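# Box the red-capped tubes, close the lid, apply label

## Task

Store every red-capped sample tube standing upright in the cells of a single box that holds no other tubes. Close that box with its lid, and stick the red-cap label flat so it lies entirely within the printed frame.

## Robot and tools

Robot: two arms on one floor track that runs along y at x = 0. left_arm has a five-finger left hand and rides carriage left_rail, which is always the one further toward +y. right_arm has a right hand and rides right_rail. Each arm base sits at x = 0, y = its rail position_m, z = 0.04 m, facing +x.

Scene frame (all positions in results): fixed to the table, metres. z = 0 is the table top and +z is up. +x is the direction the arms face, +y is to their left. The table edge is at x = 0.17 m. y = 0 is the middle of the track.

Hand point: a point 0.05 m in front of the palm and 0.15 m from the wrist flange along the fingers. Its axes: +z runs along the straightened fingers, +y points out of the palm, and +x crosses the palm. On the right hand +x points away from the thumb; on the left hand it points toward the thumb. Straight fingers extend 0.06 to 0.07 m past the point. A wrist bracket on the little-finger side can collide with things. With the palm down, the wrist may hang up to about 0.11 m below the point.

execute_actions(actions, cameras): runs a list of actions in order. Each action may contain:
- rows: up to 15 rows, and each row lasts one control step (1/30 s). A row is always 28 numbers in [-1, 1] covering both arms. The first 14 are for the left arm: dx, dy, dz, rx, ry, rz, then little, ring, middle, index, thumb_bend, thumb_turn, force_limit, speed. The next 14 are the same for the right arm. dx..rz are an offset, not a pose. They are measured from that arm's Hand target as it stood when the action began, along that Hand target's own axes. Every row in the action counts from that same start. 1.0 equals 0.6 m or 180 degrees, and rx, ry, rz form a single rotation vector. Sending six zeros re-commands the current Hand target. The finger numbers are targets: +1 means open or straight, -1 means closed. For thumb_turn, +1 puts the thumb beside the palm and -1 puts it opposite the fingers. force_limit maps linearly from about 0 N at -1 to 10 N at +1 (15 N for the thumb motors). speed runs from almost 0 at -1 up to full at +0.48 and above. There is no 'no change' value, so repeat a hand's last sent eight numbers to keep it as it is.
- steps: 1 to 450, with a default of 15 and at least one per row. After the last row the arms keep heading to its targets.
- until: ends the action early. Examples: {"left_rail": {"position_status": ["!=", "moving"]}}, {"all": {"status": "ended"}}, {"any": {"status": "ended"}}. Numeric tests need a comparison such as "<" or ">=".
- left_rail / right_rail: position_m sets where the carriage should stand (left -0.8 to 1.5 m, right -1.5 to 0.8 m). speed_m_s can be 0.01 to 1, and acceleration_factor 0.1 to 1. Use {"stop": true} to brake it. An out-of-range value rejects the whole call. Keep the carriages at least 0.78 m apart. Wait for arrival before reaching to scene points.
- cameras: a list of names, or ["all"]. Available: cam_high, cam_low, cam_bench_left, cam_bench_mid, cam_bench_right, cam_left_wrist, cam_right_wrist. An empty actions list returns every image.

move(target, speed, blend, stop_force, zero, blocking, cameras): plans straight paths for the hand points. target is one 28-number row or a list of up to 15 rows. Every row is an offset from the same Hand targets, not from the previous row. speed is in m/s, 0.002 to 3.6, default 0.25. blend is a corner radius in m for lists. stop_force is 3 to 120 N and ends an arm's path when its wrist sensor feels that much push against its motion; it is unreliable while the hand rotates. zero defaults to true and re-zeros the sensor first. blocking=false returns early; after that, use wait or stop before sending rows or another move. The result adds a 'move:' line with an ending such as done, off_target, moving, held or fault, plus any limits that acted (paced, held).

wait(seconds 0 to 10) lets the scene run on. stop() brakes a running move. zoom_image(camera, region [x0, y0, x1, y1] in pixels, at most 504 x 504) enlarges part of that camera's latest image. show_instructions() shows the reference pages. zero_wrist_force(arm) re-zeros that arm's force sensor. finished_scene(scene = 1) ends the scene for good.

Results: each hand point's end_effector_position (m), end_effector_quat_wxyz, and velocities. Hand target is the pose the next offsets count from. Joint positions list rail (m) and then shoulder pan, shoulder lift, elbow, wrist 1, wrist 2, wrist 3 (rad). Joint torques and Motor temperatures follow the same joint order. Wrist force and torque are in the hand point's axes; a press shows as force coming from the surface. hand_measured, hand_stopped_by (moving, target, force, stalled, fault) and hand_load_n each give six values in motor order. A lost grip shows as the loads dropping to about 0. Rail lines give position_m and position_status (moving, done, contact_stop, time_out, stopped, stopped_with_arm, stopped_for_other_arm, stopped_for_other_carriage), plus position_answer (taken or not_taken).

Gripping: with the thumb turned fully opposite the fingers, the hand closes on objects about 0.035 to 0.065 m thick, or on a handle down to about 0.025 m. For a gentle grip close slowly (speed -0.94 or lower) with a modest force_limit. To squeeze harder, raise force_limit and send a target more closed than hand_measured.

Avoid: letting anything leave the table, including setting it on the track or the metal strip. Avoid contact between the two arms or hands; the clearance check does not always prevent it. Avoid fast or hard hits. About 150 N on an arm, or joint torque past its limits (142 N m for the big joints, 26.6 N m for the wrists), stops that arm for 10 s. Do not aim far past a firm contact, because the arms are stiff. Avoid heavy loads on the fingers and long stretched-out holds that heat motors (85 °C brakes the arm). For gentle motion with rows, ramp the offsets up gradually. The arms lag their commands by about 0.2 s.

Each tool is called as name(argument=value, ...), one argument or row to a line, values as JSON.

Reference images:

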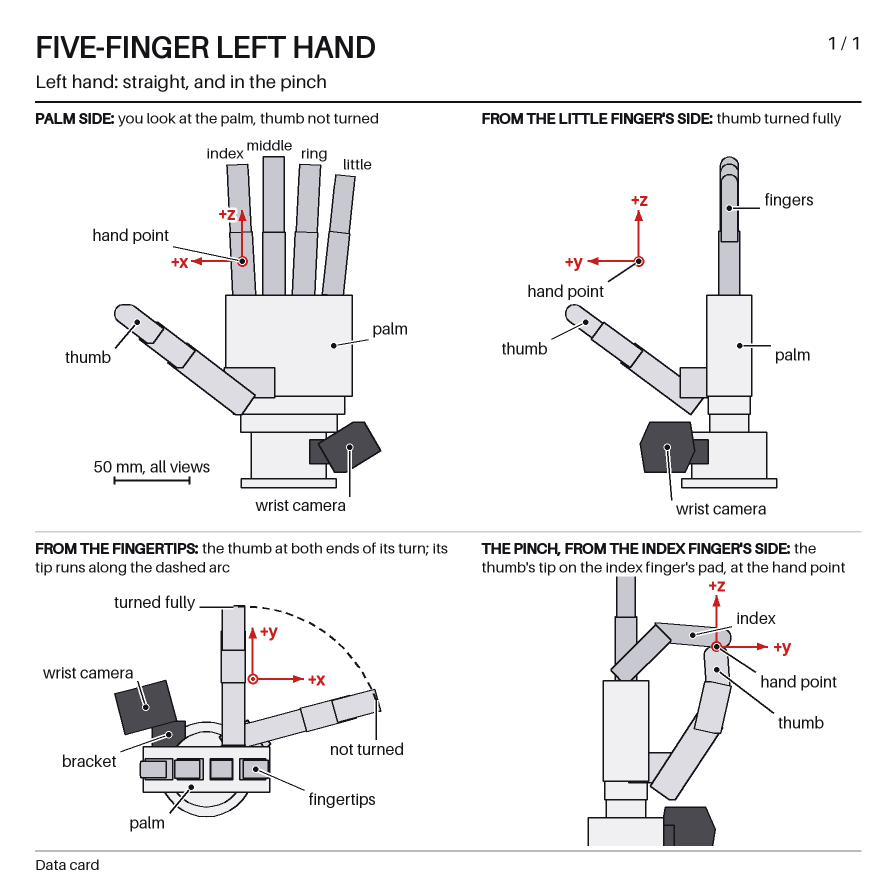

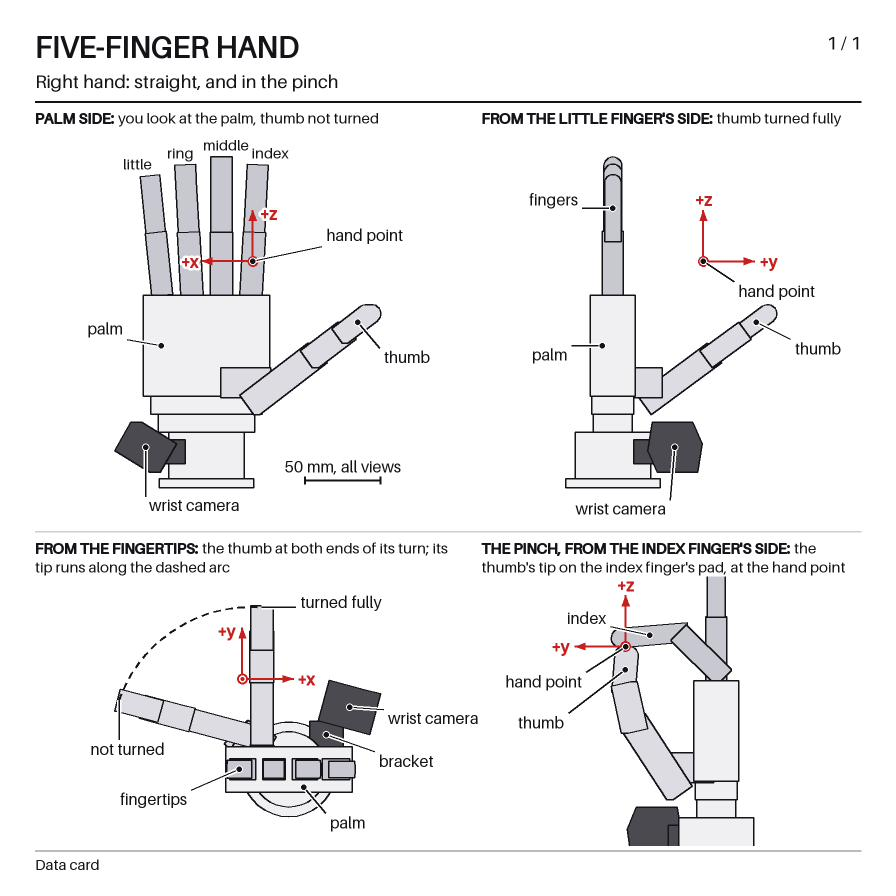

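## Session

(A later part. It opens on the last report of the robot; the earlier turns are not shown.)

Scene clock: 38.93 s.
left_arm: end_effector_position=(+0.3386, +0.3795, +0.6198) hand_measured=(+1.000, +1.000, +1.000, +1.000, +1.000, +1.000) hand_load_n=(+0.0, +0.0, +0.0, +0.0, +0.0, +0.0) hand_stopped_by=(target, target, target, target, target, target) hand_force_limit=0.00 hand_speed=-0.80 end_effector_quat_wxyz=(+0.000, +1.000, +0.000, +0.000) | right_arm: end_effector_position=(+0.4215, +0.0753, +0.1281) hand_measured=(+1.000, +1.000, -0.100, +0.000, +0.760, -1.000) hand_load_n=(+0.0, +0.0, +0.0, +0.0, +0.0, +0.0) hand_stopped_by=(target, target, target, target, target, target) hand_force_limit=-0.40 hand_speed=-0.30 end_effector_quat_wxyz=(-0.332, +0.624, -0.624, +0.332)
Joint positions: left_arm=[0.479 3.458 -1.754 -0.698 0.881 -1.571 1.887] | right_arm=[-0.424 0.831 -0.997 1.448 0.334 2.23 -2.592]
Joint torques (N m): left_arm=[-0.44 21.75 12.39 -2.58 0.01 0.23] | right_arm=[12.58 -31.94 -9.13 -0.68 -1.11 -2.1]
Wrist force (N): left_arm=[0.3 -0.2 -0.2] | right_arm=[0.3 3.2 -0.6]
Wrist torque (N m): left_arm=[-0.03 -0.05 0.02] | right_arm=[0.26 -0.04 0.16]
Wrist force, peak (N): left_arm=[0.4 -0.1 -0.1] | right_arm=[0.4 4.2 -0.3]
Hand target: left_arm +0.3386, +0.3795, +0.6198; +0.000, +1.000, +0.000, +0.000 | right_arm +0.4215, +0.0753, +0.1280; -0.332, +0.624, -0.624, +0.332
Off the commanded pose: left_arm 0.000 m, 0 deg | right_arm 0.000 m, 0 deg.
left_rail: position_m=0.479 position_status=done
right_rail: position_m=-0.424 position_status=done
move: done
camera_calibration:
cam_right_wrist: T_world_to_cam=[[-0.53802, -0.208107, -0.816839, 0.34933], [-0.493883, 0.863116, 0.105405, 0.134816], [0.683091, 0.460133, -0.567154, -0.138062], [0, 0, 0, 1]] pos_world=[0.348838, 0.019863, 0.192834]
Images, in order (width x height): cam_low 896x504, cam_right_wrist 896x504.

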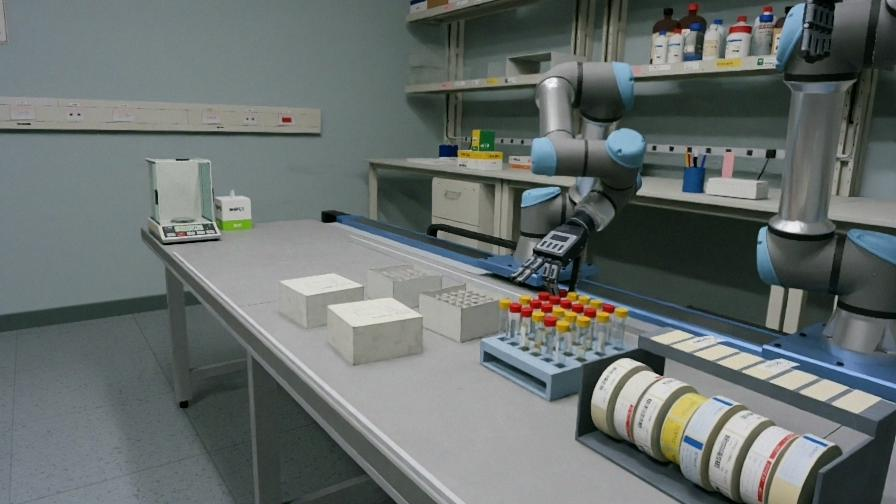

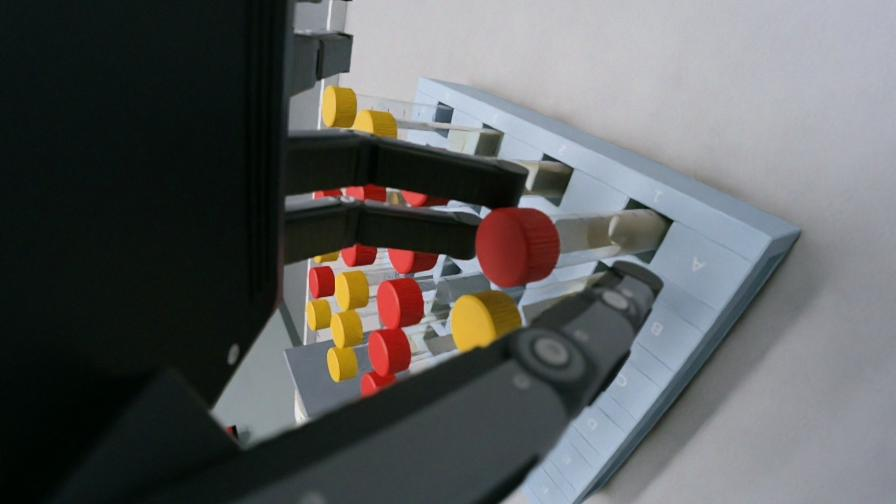

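execute_actions(
  actions=[
    {"rows":[[0,0,0,0,0,0,1,1,1,1,1,1,0,-0.8, 0,0,0,0,0,0,1,1,-0.5,-0.4,0.45,-1,-0.4,-0.65]],"steps":30},
  ],
  cameras=["cam_right_wrist","cam_low"],
)

zoom_image(
  camera="cam_right_wrist",
  region=[420, 140, 700, 360],
)

Scene clock: 41.13 s.
left_arm: end_effector_position=(+0.3386, +0.3795, +0.6198) hand_measured=(+1.000, +1.000, +1.000, +1.000, +1.000, +1.000) hand_load_n=(+0.0, +0.0, +0.0, +0.0, +0.0, +0.0) hand_stopped_by=(target, target, target, target, target, target) hand_force_limit=0.00 hand_speed=-0.80 end_effector_quat_wxyz=(+0.000, +1.000, +0.000, +0.000) | right_arm: end_effector_position=(+0.4215, +0.0753, +0.1280) hand_measured=(+1.000, +1.000, -0.500, -0.286, +0.616, -1.000) hand_load_n=(+0.0, +0.0, +0.0, +6.5, +8.0, -1.0) hand_stopped_by=(target, target, target, force, force, target) hand_force_limit=-0.40 hand_speed=-0.65 end_effector_quat_wxyz=(-0.332, +0.624, -0.624, +0.332)
Joint positions: left_arm=[0.479 3.458 -1.754 -0.698 0.881 -1.571 1.887] | right_arm=[-0.424 0.831 -0.997 1.448 0.334 2.23 -2.592]
Joint torques (N m): left_arm=[-0.36 22.17 12.49 -2.59 0.02 0.19] | right_arm=[10.63 -33.54 -11.49 0.18 -0.28 -1.98]
Wrist force (N): left_arm=[0.1 0.3 -0.1] | right_arm=[0.5 4.1 -1.0]
Wrist torque (N m): left_arm=[0.06 -0.03 -0.01] | right_arm=[0.25 -0.04 0.19]
Wrist force, peak (N): left_arm=[0.4 0.2 -0.1] | right_arm=[-0.1 4.3 -1.1]
Hand target: left_arm +0.3386, +0.3795, +0.6198; +0.000, +1.000, +0.000, +0.000 | right_arm +0.4215, +0.0753, +0.1280; -0.332, +0.624, -0.624, +0.332
Off the commanded pose: left_arm 0.000 m, 0 deg | right_arm 0.000 m, 0 deg.
left_rail: position_m=0.479 position_status=done
right_rail: position_m=-0.424 position_status=done
camera_calibration:
cam_right_wrist: T_world_to_cam=[[-0.538084, -0.208052, -0.816811, 0.349264], [-0.493932, 0.863071, 0.105549, 0.134816], [0.683006, 0.460243, -0.567167, -0.138088], [0, 0, 0, 1]] pos_world=[0.348838, 0.0198633, 0.192734]
Images, in order (width x height): cam_low 896x504, cam_right_wrist 896x504.

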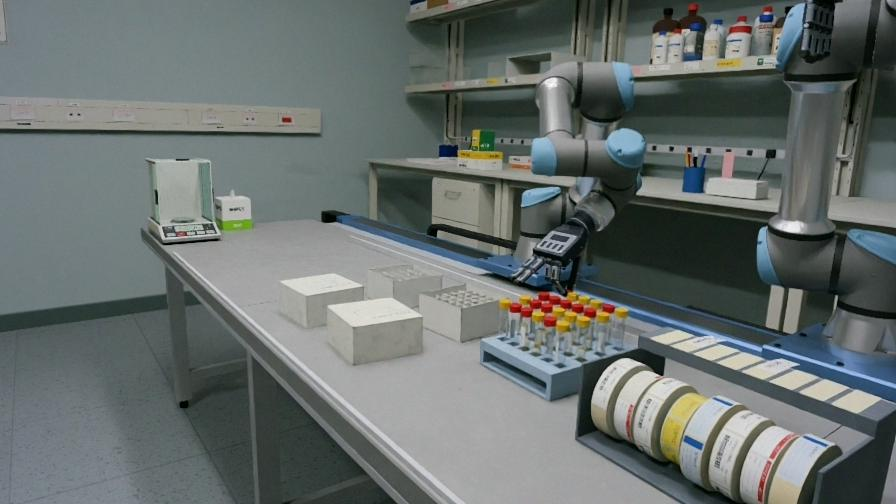

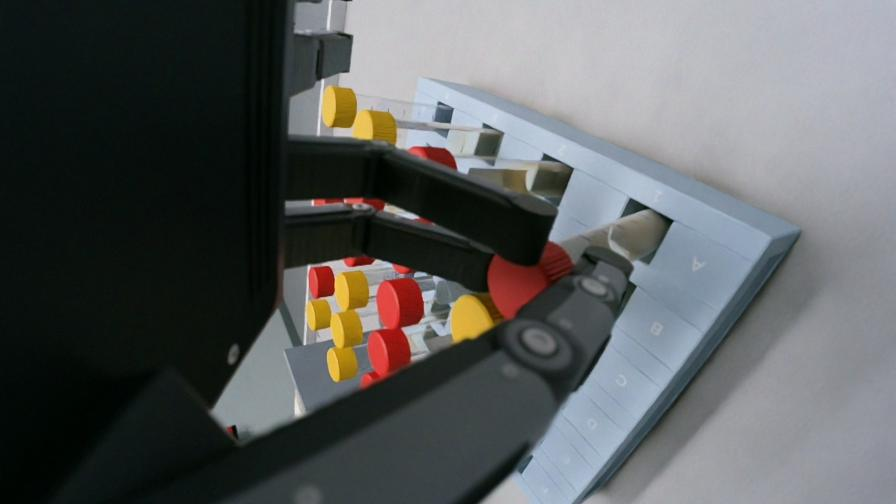

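Scaled by 1.800 from the camera's 896x504 image, which has a finer 1280x720 frame.

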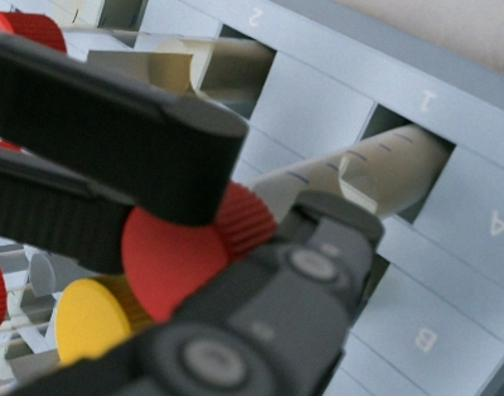

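execute_actions(
  actions=[
    {"rows":[[0,0,0,0,0,0,1,1,1,1,1,1,0,-0.8, 0,0,0,0,0,0,1,1,0.3,0,0.76,-1,-0.4,-0.3]],"steps":20},
  ],
)

move(
  target=[0,0,0,0,0,0,1,1,1,1,1,1,0,-0.8, 0,-0.0857,-0.0578,0,0,0,1,1,0.5,-0.2,0.5,-0.78,-0.4,-0.3],
  speed=0.3,
  cameras=["cam_right_wrist"],
)

zoom_image(
  camera="cam_right_wrist",
  region=[420, 140, 700, 360],
)

Scene clock: 44.70 s.
left_arm: end_effector_position=(+0.3386, +0.3795, +0.6198) hand_measured=(+1.000, +1.000, +1.000, +1.000, +1.000, +1.000) hand_load_n=(+0.0, +0.0, +0.0, +0.0, +0.0, +0.0) hand_stopped_by=(target, target, target, target, target, target) hand_force_limit=0.00 hand_speed=-0.80 end_effector_quat_wxyz=(+0.000, +1.000, +0.000, +0.000) | right_arm: end_effector_position=(+0.4215, +0.0753, +0.1280) hand_measured=(+1.000, +1.000, +0.300, +0.000, +0.760, -1.000) hand_load_n=(+0.0, +0.0, +0.0, +0.0, +0.0, +0.0) hand_stopped_by=(target, target, target, target, target, target) hand_force_limit=-0.40 hand_speed=-0.30 end_effector_quat_wxyz=(-0.332, +0.624, -0.624, +0.332)
Joint positions: left_arm=[0.479 3.458 -1.754 -0.698 0.881 -1.571 1.887] | right_arm=[-0.424 0.831 -0.997 1.448 0.334 2.23 -2.592]
Joint torques (N m): left_arm=[0.16 22.47 12.25 -2.49 0 0.24] | right_arm=[6.66 -40.08 -17.56 1.88 1.83 -1.11]
Wrist force (N): left_arm=[0.0 -0.2 0.1] | right_arm=[0.2 3.3 -1.0]
Wrist torque (N m): left_arm=[-0.03 0.01 0.01] | right_arm=[0.31 -0.01 0.17]
Wrist force, peak (N): left_arm=[-0.2 0.3 0.4] | right_arm=[0.4 4.2 -1.3]
Hand target: left_arm +0.3386, +0.3795, +0.6198; +0.000, +1.000, +0.000, +0.000 | right_arm +0.4215, +0.0753, +0.1280; -0.332, +0.624, -0.624, +0.332
Off the commanded pose: left_arm 0.000 m, 0 deg | right_arm 0.000 m, 0 deg.
left_rail: position_m=0.479 position_status=done
right_rail: position_m=-0.424 position_status=done

Scene clock: 45.63 s.
left_arm: end_effector_position=(+0.3386, +0.3795, +0.6198) hand_measured=(+1.000, +1.000, +1.000, +1.000, +1.000, +1.000) hand_load_n=(+0.0, +0.0, +0.0, -0.5, +0.0, +0.0) hand_stopped_by=(target, target, target, target, target, target) hand_force_limit=0.00 hand_speed=-0.80 end_effector_quat_wxyz=(+0.000, +1.000, +0.000, +0.000) | right_arm: end_effector_position=(+0.4215, +0.0753, +0.1900) hand_measured=(+1.000, +1.000, +0.500, -0.200, +0.500, -0.780) hand_load_n=(+0.0, +0.0, +0.0, +0.0, +0.0, +0.0) hand_stopped_by=(target, target, target, target, target, target) hand_force_limit=-0.40 hand_speed=-0.30 end_effector_quat_wxyz=(-0.332, +0.624, -0.624, +0.332)
Joint positions: left_arm=[0.479 3.458 -1.754 -0.698 0.881 -1.571 1.887] | right_arm=[-0.424 0.831 -1.052 1.366 0.471 2.23 -2.592]
Joint torques (N m): left_arm=[0.75 21.4 12.35 -2.52 0.08 0.21] | right_arm=[-4.45 -56.43 -25.99 2.96 2.5 2.19]
Wrist force (N): left_arm=[0.2 0.2 0.0] | right_arm=[0.1 3.4 -1.2]
Wrist torque (N m): left_arm=[0.03 -0.04 0.00] | right_arm=[0.33 0.00 0.11]
Wrist force, peak (N): left_arm=[-0.2 0.2 -0.3] | right_arm=[0.0 4.0 -0.2]
Hand target: left_arm +0.3386, +0.3795, +0.6198; +0.000, +1.000, +0.000, +0.000 | right_arm +0.4215, +0.0753, +0.1901; -0.332, +0.624, -0.624, +0.332
Off the commanded pose: left_arm 0.000 m, 0 deg | right_arm 0.000 m, 0 deg.
left_rail: position_m=0.479 position_status=done
right_rail: position_m=-0.424 position_status=done
move: done
camera_calibration:
cam_right_wrist: T_world_to_cam=[[-0.538057, -0.208097, -0.816817, 0.399846], [-0.493961, 0.863059, 0.105505, 0.128244], [0.683006, 0.460243, -0.567167, -0.102856], [0, 0, 0, 1]] pos_world=[0.348738, 0.0198631, 0.254734]
Images, in order (width x height): cam_right_wrist 896x504.

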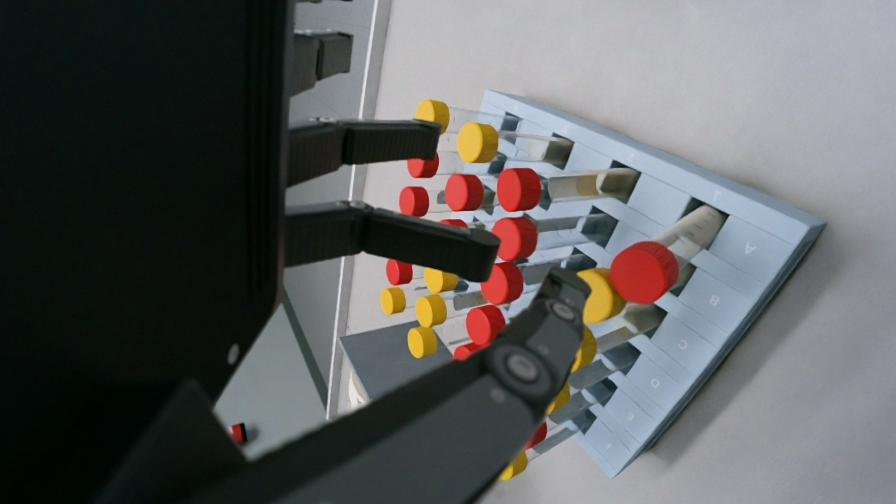

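Scaled by 1.800 from the camera's 896x504 image, which has a finer 1280x720 frame.

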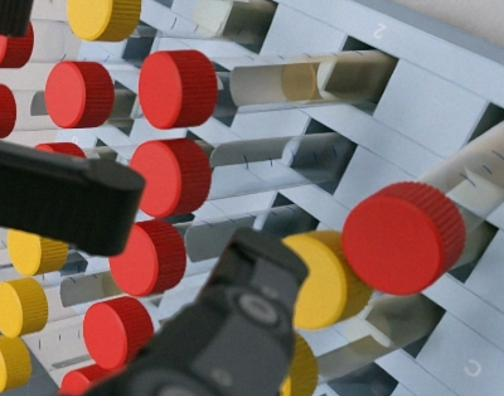

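execute_actions(
  actions=[
    {"rows":[[0,0,0,0,0,0,1,1,1,1,1,1,0,-0.8, 0,0,0,0,0,0,1,1,0.6,-0.2,0.1,-0.78,-0.6,-0.5]],"steps":20},
  ],
  cameras=["cam_right_wrist","cam_low","cam_bench_mid"],
)

zoom_image(
  camera="cam_right_wrist",
  region=[420, 140, 700, 360],
)

zoom_image(
  camera="cam_low",
  region=[500, 200, 620, 320],
)

zoom_image(
  camera="cam_bench_mid",
  region=[440, 180, 540, 310],
)

Scene clock: 48.03 s.
left_arm: end_effector_position=(+0.3386, +0.3795, +0.6198) hand_measured=(+1.000, +1.000, +1.000, +1.000, +1.000, +1.000) hand_load_n=(+0.0, +0.0, +0.0, +0.0, +0.0, +0.0) hand_stopped_by=(target, target, target, target, target, target) hand_force_limit=0.00 hand_speed=-0.80 end_effector_quat_wxyz=(+0.000, +1.000, +0.000, +0.000) | right_arm: end_effector_position=(+0.4215, +0.0752, +0.1901) hand_measured=(+1.000, +1.000, +0.600, -0.200, +0.100, -0.780) hand_load_n=(+0.0, +0.0, +0.0, +0.5, +0.0, +0.0) hand_stopped_by=(target, target, target, target, target, target) hand_force_limit=-0.60 hand_speed=-0.50 end_effector_quat_wxyz=(-0.332, +0.624, -0.624, +0.332)
Joint positions: left_arm=[0.479 3.458 -1.754 -0.698 0.881 -1.571 1.887] | right_arm=[-0.424 0.831 -1.052 1.366 0.471 2.23 -2.592]
Joint torques (N m): left_arm=[0.57 21.43 11.96 -2.61 0.09 0.18] | right_arm=[-4.81 -56.31 -25.03 1.68 1.28 2.08]
Wrist force (N): left_arm=[0.0 0.3 0.0] | right_arm=[0.5 3.3 -0.8]
Wrist torque (N m): left_arm=[0.05 -0.01 -0.01] | right_arm=[0.30 -0.08 0.13]
Wrist force, peak (N): left_arm=[0.4 0.1 -0.2] | right_arm=[0.3 3.5 -1.3]
Hand target: left_arm +0.3386, +0.3795, +0.6198; +0.000, +1.000, +0.000, +0.000 | right_arm +0.4215, +0.0753, +0.1901; -0.332, +0.624, -0.624, +0.332
Off the commanded pose: left_arm 0.000 m, 0 deg | right_arm 0.000 m, 0 deg.
left_rail: position_m=0.479 position_status=done
right_rail: position_m=-0.424 position_status=done
camera_calibration:
cam_right_wrist: T_world_to_cam=[[-0.538084, -0.208052, -0.816811, 0.399934], [-0.493932, 0.863071, 0.105549, 0.128212], [0.683006, 0.460243, -0.567167, -0.102799], [0, 0, 0, 1]] pos_world=[0.348738, 0.0198633, 0.254834]
Images, in order (width x height): cam_low 896x504, cam_bench_mid 896x504, cam_right_wrist 896x504.

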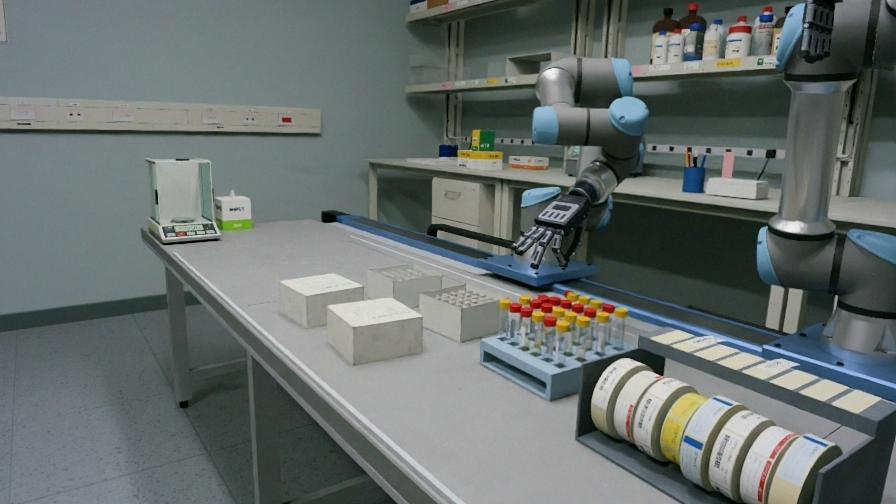

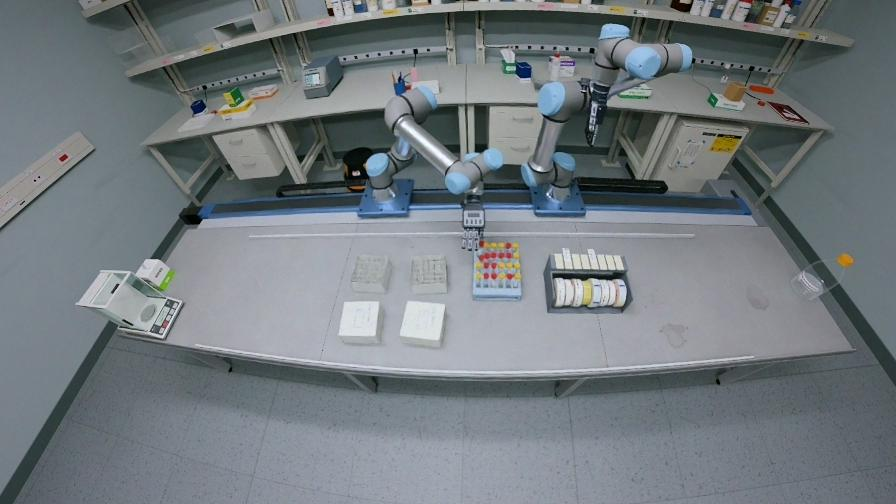

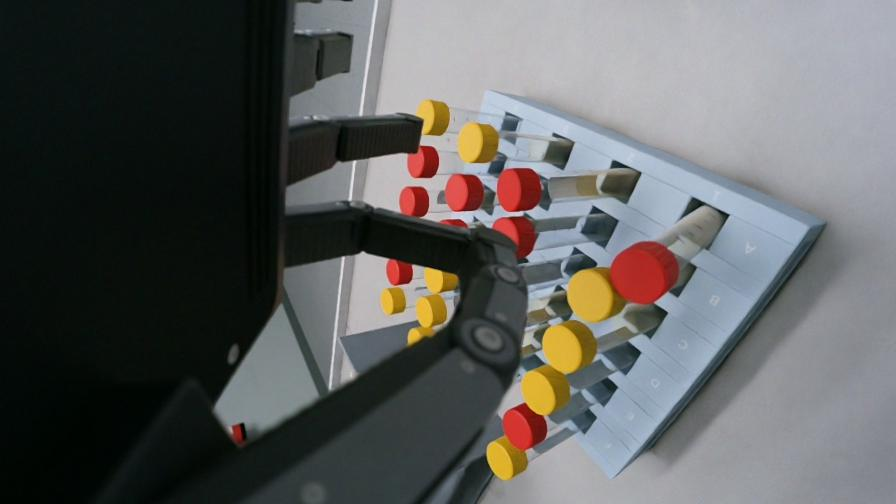

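Scaled by 1.800 from the camera's 896x504 image, which has a finer 1280x720 frame.

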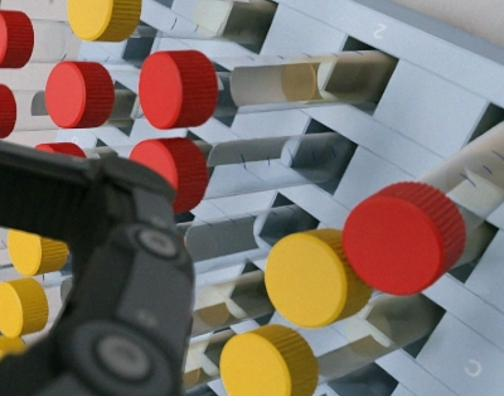

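Scaled by 4.200 from the camera's 896x504 image, which has a finer 1280x720 frame.

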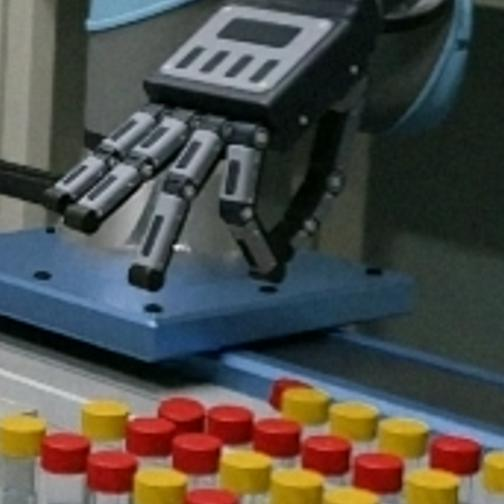

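Scaled by 3.877 from the camera's 896x504 image, which has a finer 1280x720 frame.

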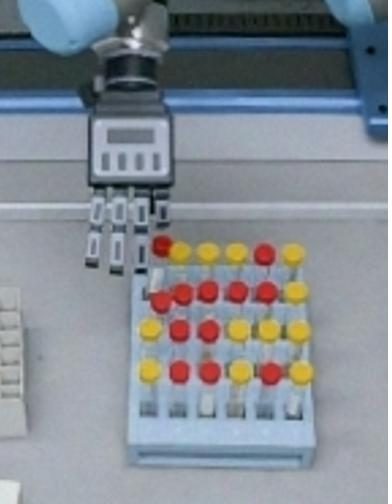

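execute_actions(
  actions=[
    {"rows":[[0,0,0,0,0,0,1,1,1,1,1,1,0,-0.8, 0,0,0,0,0,0,1,1,0.6,-0.2,0.3,-0.63,-0.6,-0.3]],"steps":18},
    {"rows":[[0,0,0,0,0,0,1,1,1,1,1,1,0,-0.8, 0,0,0,0,0,0,1,1,0.6,-0.2,-0.3,-0.63,-0.7,-0.7]],"steps":45},
  ],
  cameras=["cam_right_wrist"],
)

zoom_image(
  camera="cam_right_wrist",
  region=[420, 140, 700, 360],
)

Scene clock: 52.70 s.
left_arm: end_effector_position=(+0.3386, +0.3795, +0.6198) hand_measured=(+1.000, +1.000, +1.000, +1.000, +1.000, +1.000) hand_load_n=(+0.0, +0.5, +0.0, +0.5, +0.0, +0.0) hand_stopped_by=(target, target, target, target, target, target) hand_force_limit=0.00 hand_speed=-0.80 end_effector_quat_wxyz=(+0.000, +1.000, +0.000, +0.000) | right_arm: end_effector_position=(+0.4215, +0.0753, +0.1901) hand_measured=(+1.000, +1.000, +0.600, -0.200, -0.300, -0.630) hand_load_n=(+0.0, +0.0, +0.0, +0.0, +0.0, +0.0) hand_stopped_by=(target, target, target, target, target, target) hand_force_limit=-0.70 hand_speed=-0.70 end_effector_quat_wxyz=(-0.332, +0.624, -0.624, +0.332)
Joint positions: left_arm=[0.479 3.458 -1.754 -0.698 0.881 -1.571 1.887] | right_arm=[-0.424 0.831 -1.052 1.366 0.471 2.23 -2.592]
Joint torques (N m): left_arm=[0.34 21.98 11.96 -2.6 0.04 0.2] | right_arm=[-3.15 -49.98 -19.69 0.22 -0.42 1.74]
Wrist force (N): left_arm=[-0.3 0.1 -0.1] | right_arm=[0.3 3.4 -1.1]
Wrist torque (N m): left_arm=[0.02 0.04 -0.03] | right_arm=[0.32 -0.05 0.12]
Wrist force, peak (N): left_arm=[0.2 0.3 -0.4] | right_arm=[0.1 3.5 -1.1]
Hand target: left_arm +0.3386, +0.3795, +0.6198; +0.000, +1.000, +0.000, +0.000 | right_arm +0.4215, +0.0753, +0.1901; -0.332, +0.624, -0.624, +0.332
Off the commanded pose: left_arm 0.000 m, 0 deg | right_arm 0.000 m, 0 deg.
left_rail: position_m=0.479 position_status=done
right_rail: position_m=-0.424 position_status=done
camera_calibration:
cam_right_wrist: T_world_to_cam=[[-0.538084, -0.208052, -0.816811, 0.399934], [-0.493932, 0.863071, 0.105549, 0.128212], [0.683006, 0.460243, -0.567167, -0.102799], [0, 0, 0, 1]] pos_world=[0.348738, 0.0198633, 0.254834]
Images, in order (width x height): cam_right_wrist 896x504.

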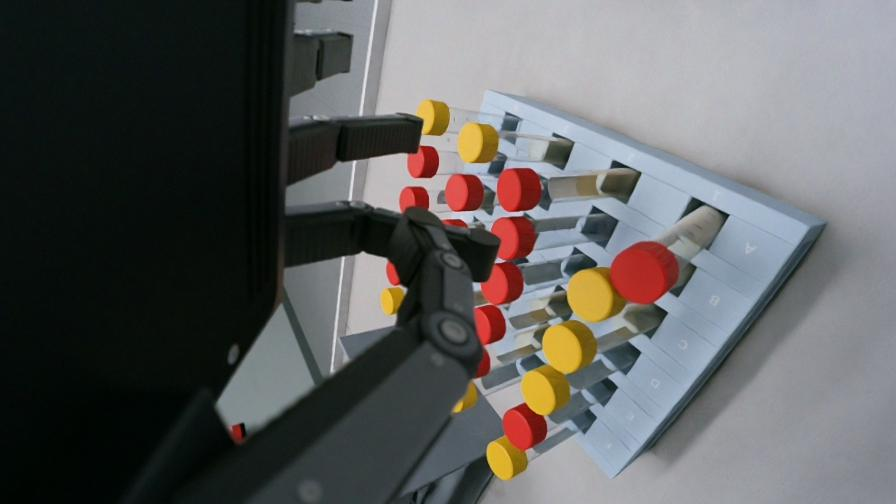

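Scaled by 1.800 from the camera's 896x504 image, which has a finer 1280x720 frame.

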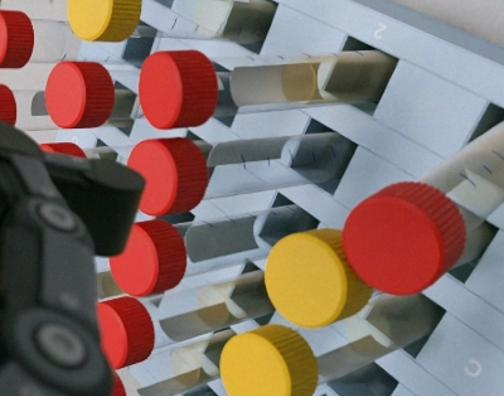

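execute_actions(
  actions=[
    {"rows":[[0,0,0,0,0,0,1,1,1,1,1,1,0,-0.8, 0,0,0,0,0,0,1,1,0.6,-0.2,0.2,-0.63,-0.6,0]],"steps":12},
    {"rows":[[0,0,0,0,0,0,1,1,1,1,1,1,0,-0.8, 0,0,0,0,0,0,1,1,0.6,-0.8,0.2,-0.63,-0.7,-0.7]],"steps":45},
  ],
  cameras=["cam_right_wrist","cam_low"],
)

zoom_image(
  camera="cam_right_wrist",
  region=[360, 140, 640, 360],
)

zoom_image(
  camera="cam_low",
  region=[500, 200, 620, 320],
)

Scene clock: 55.70 s.
left_arm: end_effector_position=(+0.3386, +0.3795, +0.6198) hand_measured=(+1.000, +1.000, +1.000, +1.000, +1.000, +1.000) hand_load_n=(-0.5, -0.5, +0.0, +0.0, -0.5, +0.0) hand_stopped_by=(target, target, target, target, target, target) hand_force_limit=0.00 hand_speed=-0.80 end_effector_quat_wxyz=(+0.000, +1.000, +0.000, +0.000) | right_arm: end_effector_position=(+0.4215, +0.0753, +0.1901) hand_measured=(+1.000, +1.000, +0.600, -0.278, +0.200, -0.630) hand_load_n=(+0.0, +0.0, +0.0, +9.0, +1.0, -0.5) hand_stopped_by=(target, target, target, force, target, target) hand_force_limit=-0.70 hand_speed=-0.70 end_effector_quat_wxyz=(-0.332, +0.624, -0.624, +0.332)
Joint positions: left_arm=[0.479 3.458 -1.754 -0.698 0.881 -1.571 1.887] | right_arm=[-0.424 0.831 -1.052 1.366 0.471 2.23 -2.592]
Joint torques (N m): left_arm=[0.6 22.35 11.67 -2.55 0.02 0.17] | right_arm=[-2.82 -46.55 -16.38 0.14 -0.35 1.31]
Wrist force (N): left_arm=[-0.2 0.2 0.0] | right_arm=[0.1 3.4 -1.1]
Wrist torque (N m): left_arm=[0.02 0.03 -0.02] | right_arm=[0.33 -0.01 0.12]
Wrist force, peak (N): left_arm=[0.5 0.0 -0.3] | right_arm=[0.3 3.7 -0.9]
Hand target: left_arm +0.3386, +0.3795, +0.6198; +0.000, +1.000, +0.000, +0.000 | right_arm +0.4215, +0.0753, +0.1901; -0.332, +0.624, -0.624, +0.332
Off the commanded pose: left_arm 0.000 m, 0 deg | right_arm 0.000 m, 0 deg.
left_rail: position_m=0.479 position_status=done
right_rail: position_m=-0.424 position_status=done
camera_calibration:
cam_right_wrist: T_world_to_cam=[[-0.538084, -0.208052, -0.816811, 0.399934], [-0.493932, 0.863071, 0.105549, 0.128212], [0.683006, 0.460243, -0.567167, -0.102799], [0, 0, 0, 1]] pos_world=[0.348738, 0.0198633, 0.254834]
Images, in order (width x height): cam_low 896x504, cam_right_wrist 896x504.

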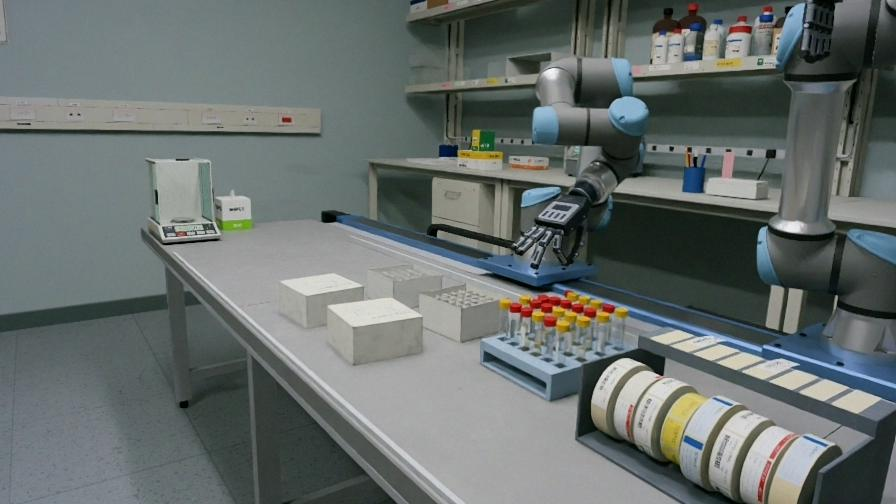

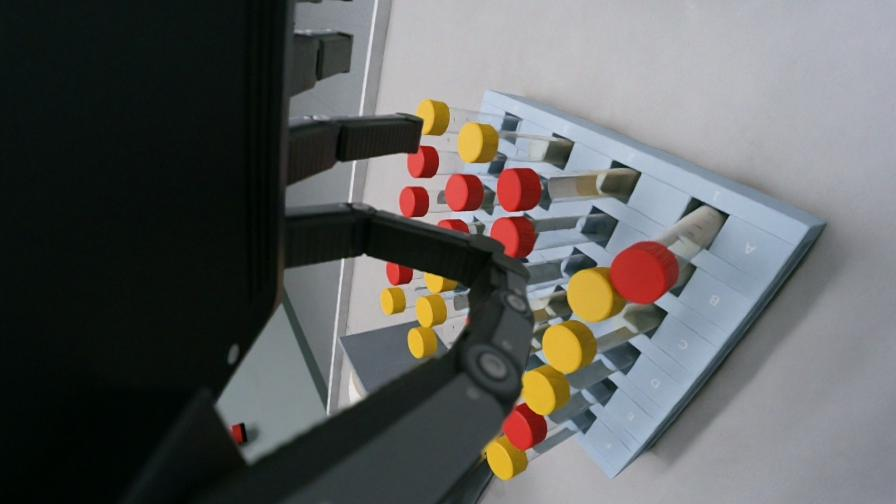

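Scaled by 1.800 from the camera's 896x504 image, which has a finer 1280x720 frame.

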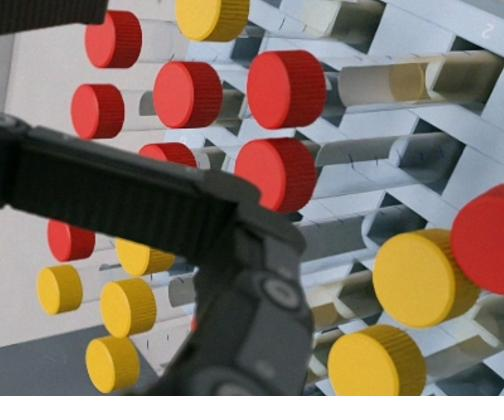

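Scaled by 4.200 from the camera's 896x504 image, which has a finer 1280x720 frame.

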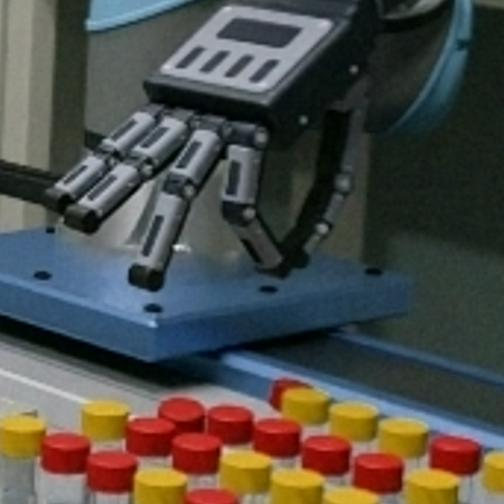

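move(
  target=[0,0,0,0,0,0,1,1,1,1,1,1,0,-0.8, -0.1855,0.0219,0.0272,0.0222,0,0,1,1,1,-0.06,0.8,-0.63,-0.4,-0.2],
  speed=0.3,
  cameras=["cam_right_wrist"],
)

zoom_image(
  camera="cam_right_wrist",
  region=[420, 100, 720, 360],
)

Scene clock: 61.60 s.
left_arm: end_effector_position=(+0.3386, +0.3795, +0.6198) hand_measured=(+1.000, +1.000, +1.000, +1.000, +1.000, +1.000) hand_load_n=(+0.0, +0.0, +0.0, +0.0, +0.0, +0.0) hand_stopped_by=(target, target, target, target, target, target) hand_force_limit=0.00 hand_speed=-0.80 end_effector_quat_wxyz=(+0.000, +1.000, +0.000, +0.000) | right_arm: end_effector_position=(+0.4277, +0.1865, +0.1701) hand_measured=(+1.000, +1.000, +1.000, -0.060, +0.800, -0.630) hand_load_n=(+0.0, +0.0, +0.0, +0.0, +0.0, +0.0) hand_stopped_by=(target, target, target, target, target, target) hand_force_limit=-0.40 hand_speed=-0.20 end_effector_quat_wxyz=(-0.354, +0.612, -0.612, +0.354)
Joint positions: left_arm=[0.479 3.458 -1.754 -0.698 0.881 -1.571 1.887] | right_arm=[-0.424 0.963 -0.781 0.998 0.574 2.362 -2.518]
Joint torques (N m): left_arm=[0.8 21.74 12.19 -2.66 -0.07 0.16] | right_arm=[12.04 -40.94 -27.62 3.07 2.57 2.09]
Wrist force (N): left_arm=[0.0 -0.1 0.1] | right_arm=[0.0 3.4 -1.2]
Wrist torque (N m): left_arm=[-0.01 0.01 -0.01] | right_arm=[0.29 0.02 0.05]
Wrist force, peak (N): left_arm=[0.2 0.1 -0.5] | right_arm=[-0.7 4.0 -0.7]
Hand target: left_arm +0.3386, +0.3795, +0.6198; +0.000, +1.000, +0.000, +0.000 | right_arm +0.4277, +0.1866, +0.1701; -0.354, +0.612, -0.612, +0.354
Off the commanded pose: left_arm 0.000 m, 0 deg | right_arm 0.000 m, 0 deg.
left_rail: position_m=0.479 position_status=done
right_rail: position_m=-0.424 position_status=done
move: done
camera_calibration:
cam_right_wrist: T_world_to_cam=[[-0.479764, -0.208054, -0.852373, 0.391184], [-0.500093, 0.863071, 0.0708163, 0.0459244], [0.720925, 0.460241, -0.518117, -0.194272], [0, 0, 0, 1]] pos_world=[0.350698, 0.131163, 0.229527]
Images, in order (width x height): cam_right_wrist 896x504.

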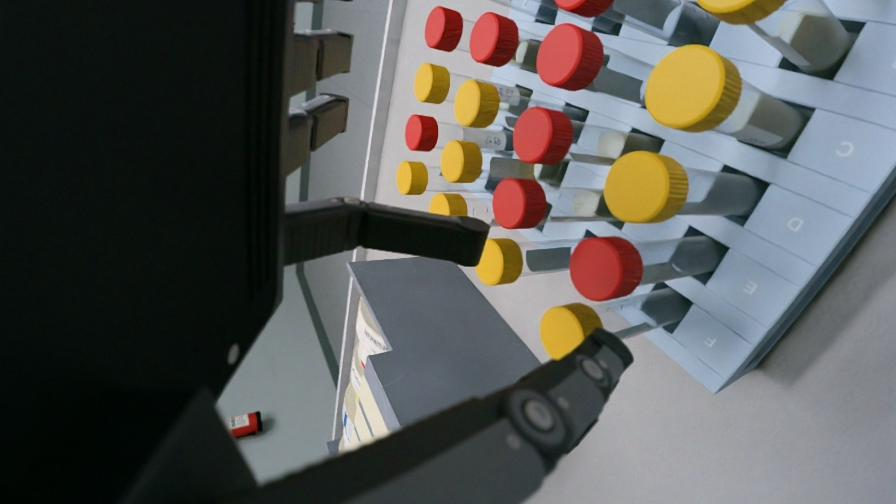

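Scaled by 1.680 from the camera's 896x504 image, which has a finer 1280x720 frame.

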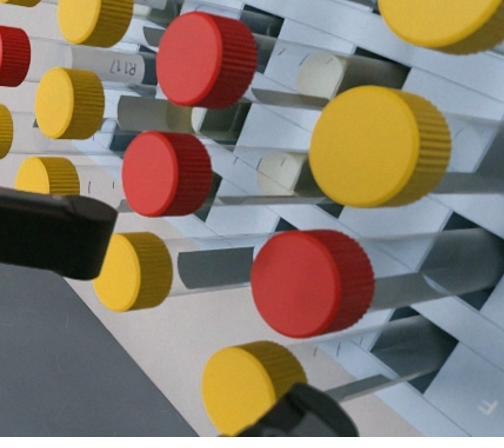

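move(
  target=[
    [0,0,0,0,0,0,1,1,1,1,1,1,0,-0.8, 0.0027,0.0620,0.0312,0,0,0,1,1,1,-0.06,0.8,-0.63,-0.4,-0.2],
    [0,0,0,0,0,0,1,1,1,1,1,1,0,-0.8, 0.0027,0.0620,0.0312,0,0,0,1,1,1,-0.4,0.5,-0.63,-0.4,-0.7],
  ],
  speed=0.2,
  cameras=["cam_right_wrist","cam_low"],
)

zoom_image(
  camera="cam_right_wrist",
  region=[420, 100, 720, 360],
)

zoom_image(
  camera="cam_low",
  region=[500, 200, 640, 350],
)

Scene clock: 64.27 s.
left_arm: end_effector_position=(+0.3386, +0.3795, +0.6198) hand_measured=(+1.000, +1.000, +1.000, +1.000, +1.000, +1.000) hand_load_n=(+0.0, +0.0, +0.0, +0.0, +0.0, +0.0) hand_stopped_by=(target, target, target, target, target, target) hand_force_limit=0.00 hand_speed=-0.80 end_effector_quat_wxyz=(+0.000, +1.000, +0.000, +0.000) | right_arm: end_effector_position=(+0.4254, +0.1849, +0.1285) hand_measured=(+1.000, +1.000, +1.000, -0.332, +0.666, -0.630) hand_load_n=(+0.0, +0.0, +0.0, +9.0, +11.5, +0.0) hand_stopped_by=(target, target, target, force, force, target) hand_force_limit=-0.40 hand_speed=-0.70 end_effector_quat_wxyz=(-0.354, +0.612, -0.612, +0.354)
Joint positions: left_arm=[0.479 3.458 -1.754 -0.698 0.881 -1.571 1.887] | right_arm=[-0.424 0.965 -0.757 1.065 0.484 2.363 -2.516]
Joint torques (N m): left_arm=[1.48 22.3 11.71 -2.62 0.01 0.24] | right_arm=[10.83 -42.28 -11.34 -0.46 -0.41 -2.1]
Wrist force (N): left_arm=[-0.1 0.2 -0.1] | right_arm=[0.2 4.7 -2.0]
Wrist torque (N m): left_arm=[0.03 0.02 -0.02] | right_arm=[0.21 -0.03 0.12]
Wrist force, peak (N): left_arm=[0.1 0.3 0.3] | right_arm=[0.2 5.2 -1.6]
Hand target: left_arm +0.3386, +0.3795, +0.6198; +0.000, +1.000, +0.000, +0.000 | right_arm +0.4254, +0.1849, +0.1285; -0.354, +0.612, -0.612, +0.354
Off the commanded pose: left_arm 0.000 m, 0 deg | right_arm 0.000 m, 0 deg.
left_rail: position_m=0.479 position_status=done
right_rail: position_m=-0.424 position_status=done
move: done
camera_calibration:
cam_right_wrist: T_world_to_cam=[[-0.47984, -0.208104, -0.852318, 0.354264], [-0.500027, 0.863114, 0.0707667, 0.0490316], [0.720921, 0.460139, -0.518214, -0.213326], [0, 0, 0, 1]] pos_world=[0.348298, 0.129563, 0.187927]
Images, in order (width x height): cam_low 896x504, cam_right_wrist 896x504.

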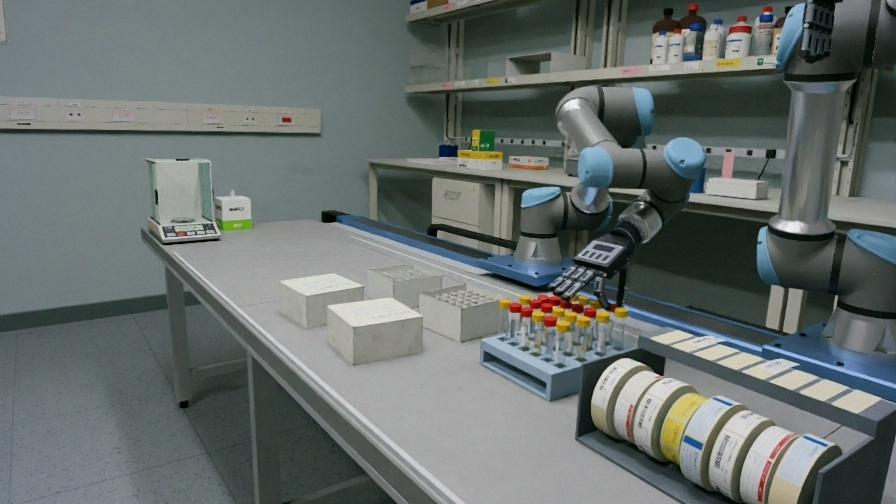

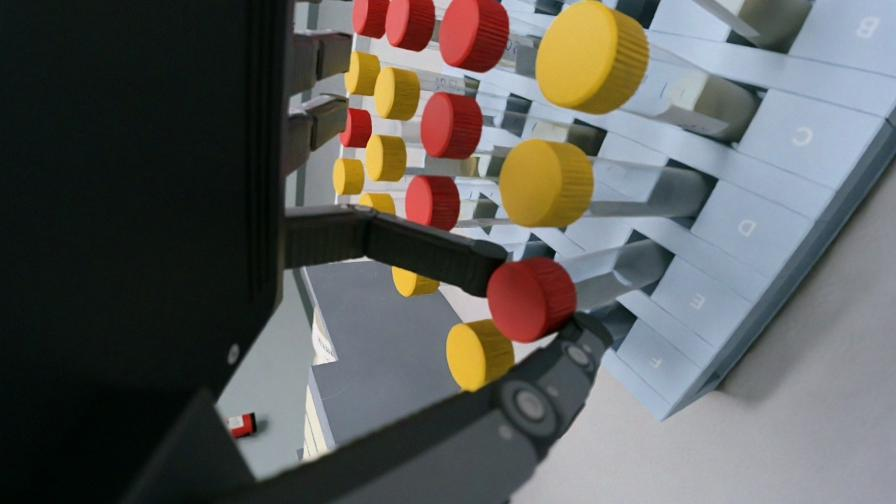

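Scaled by 1.680 from the camera's 896x504 image, which has a finer 1280x720 frame.

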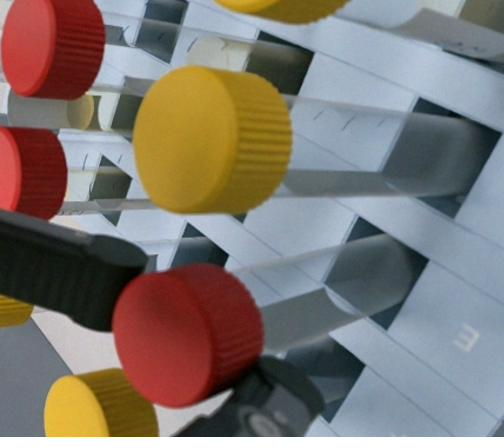

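Scaled by 3.360 from the camera's 896x504 image, which has a finer 1280x720 frame.

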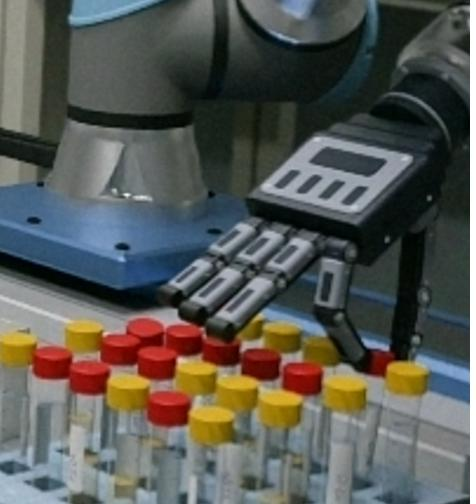

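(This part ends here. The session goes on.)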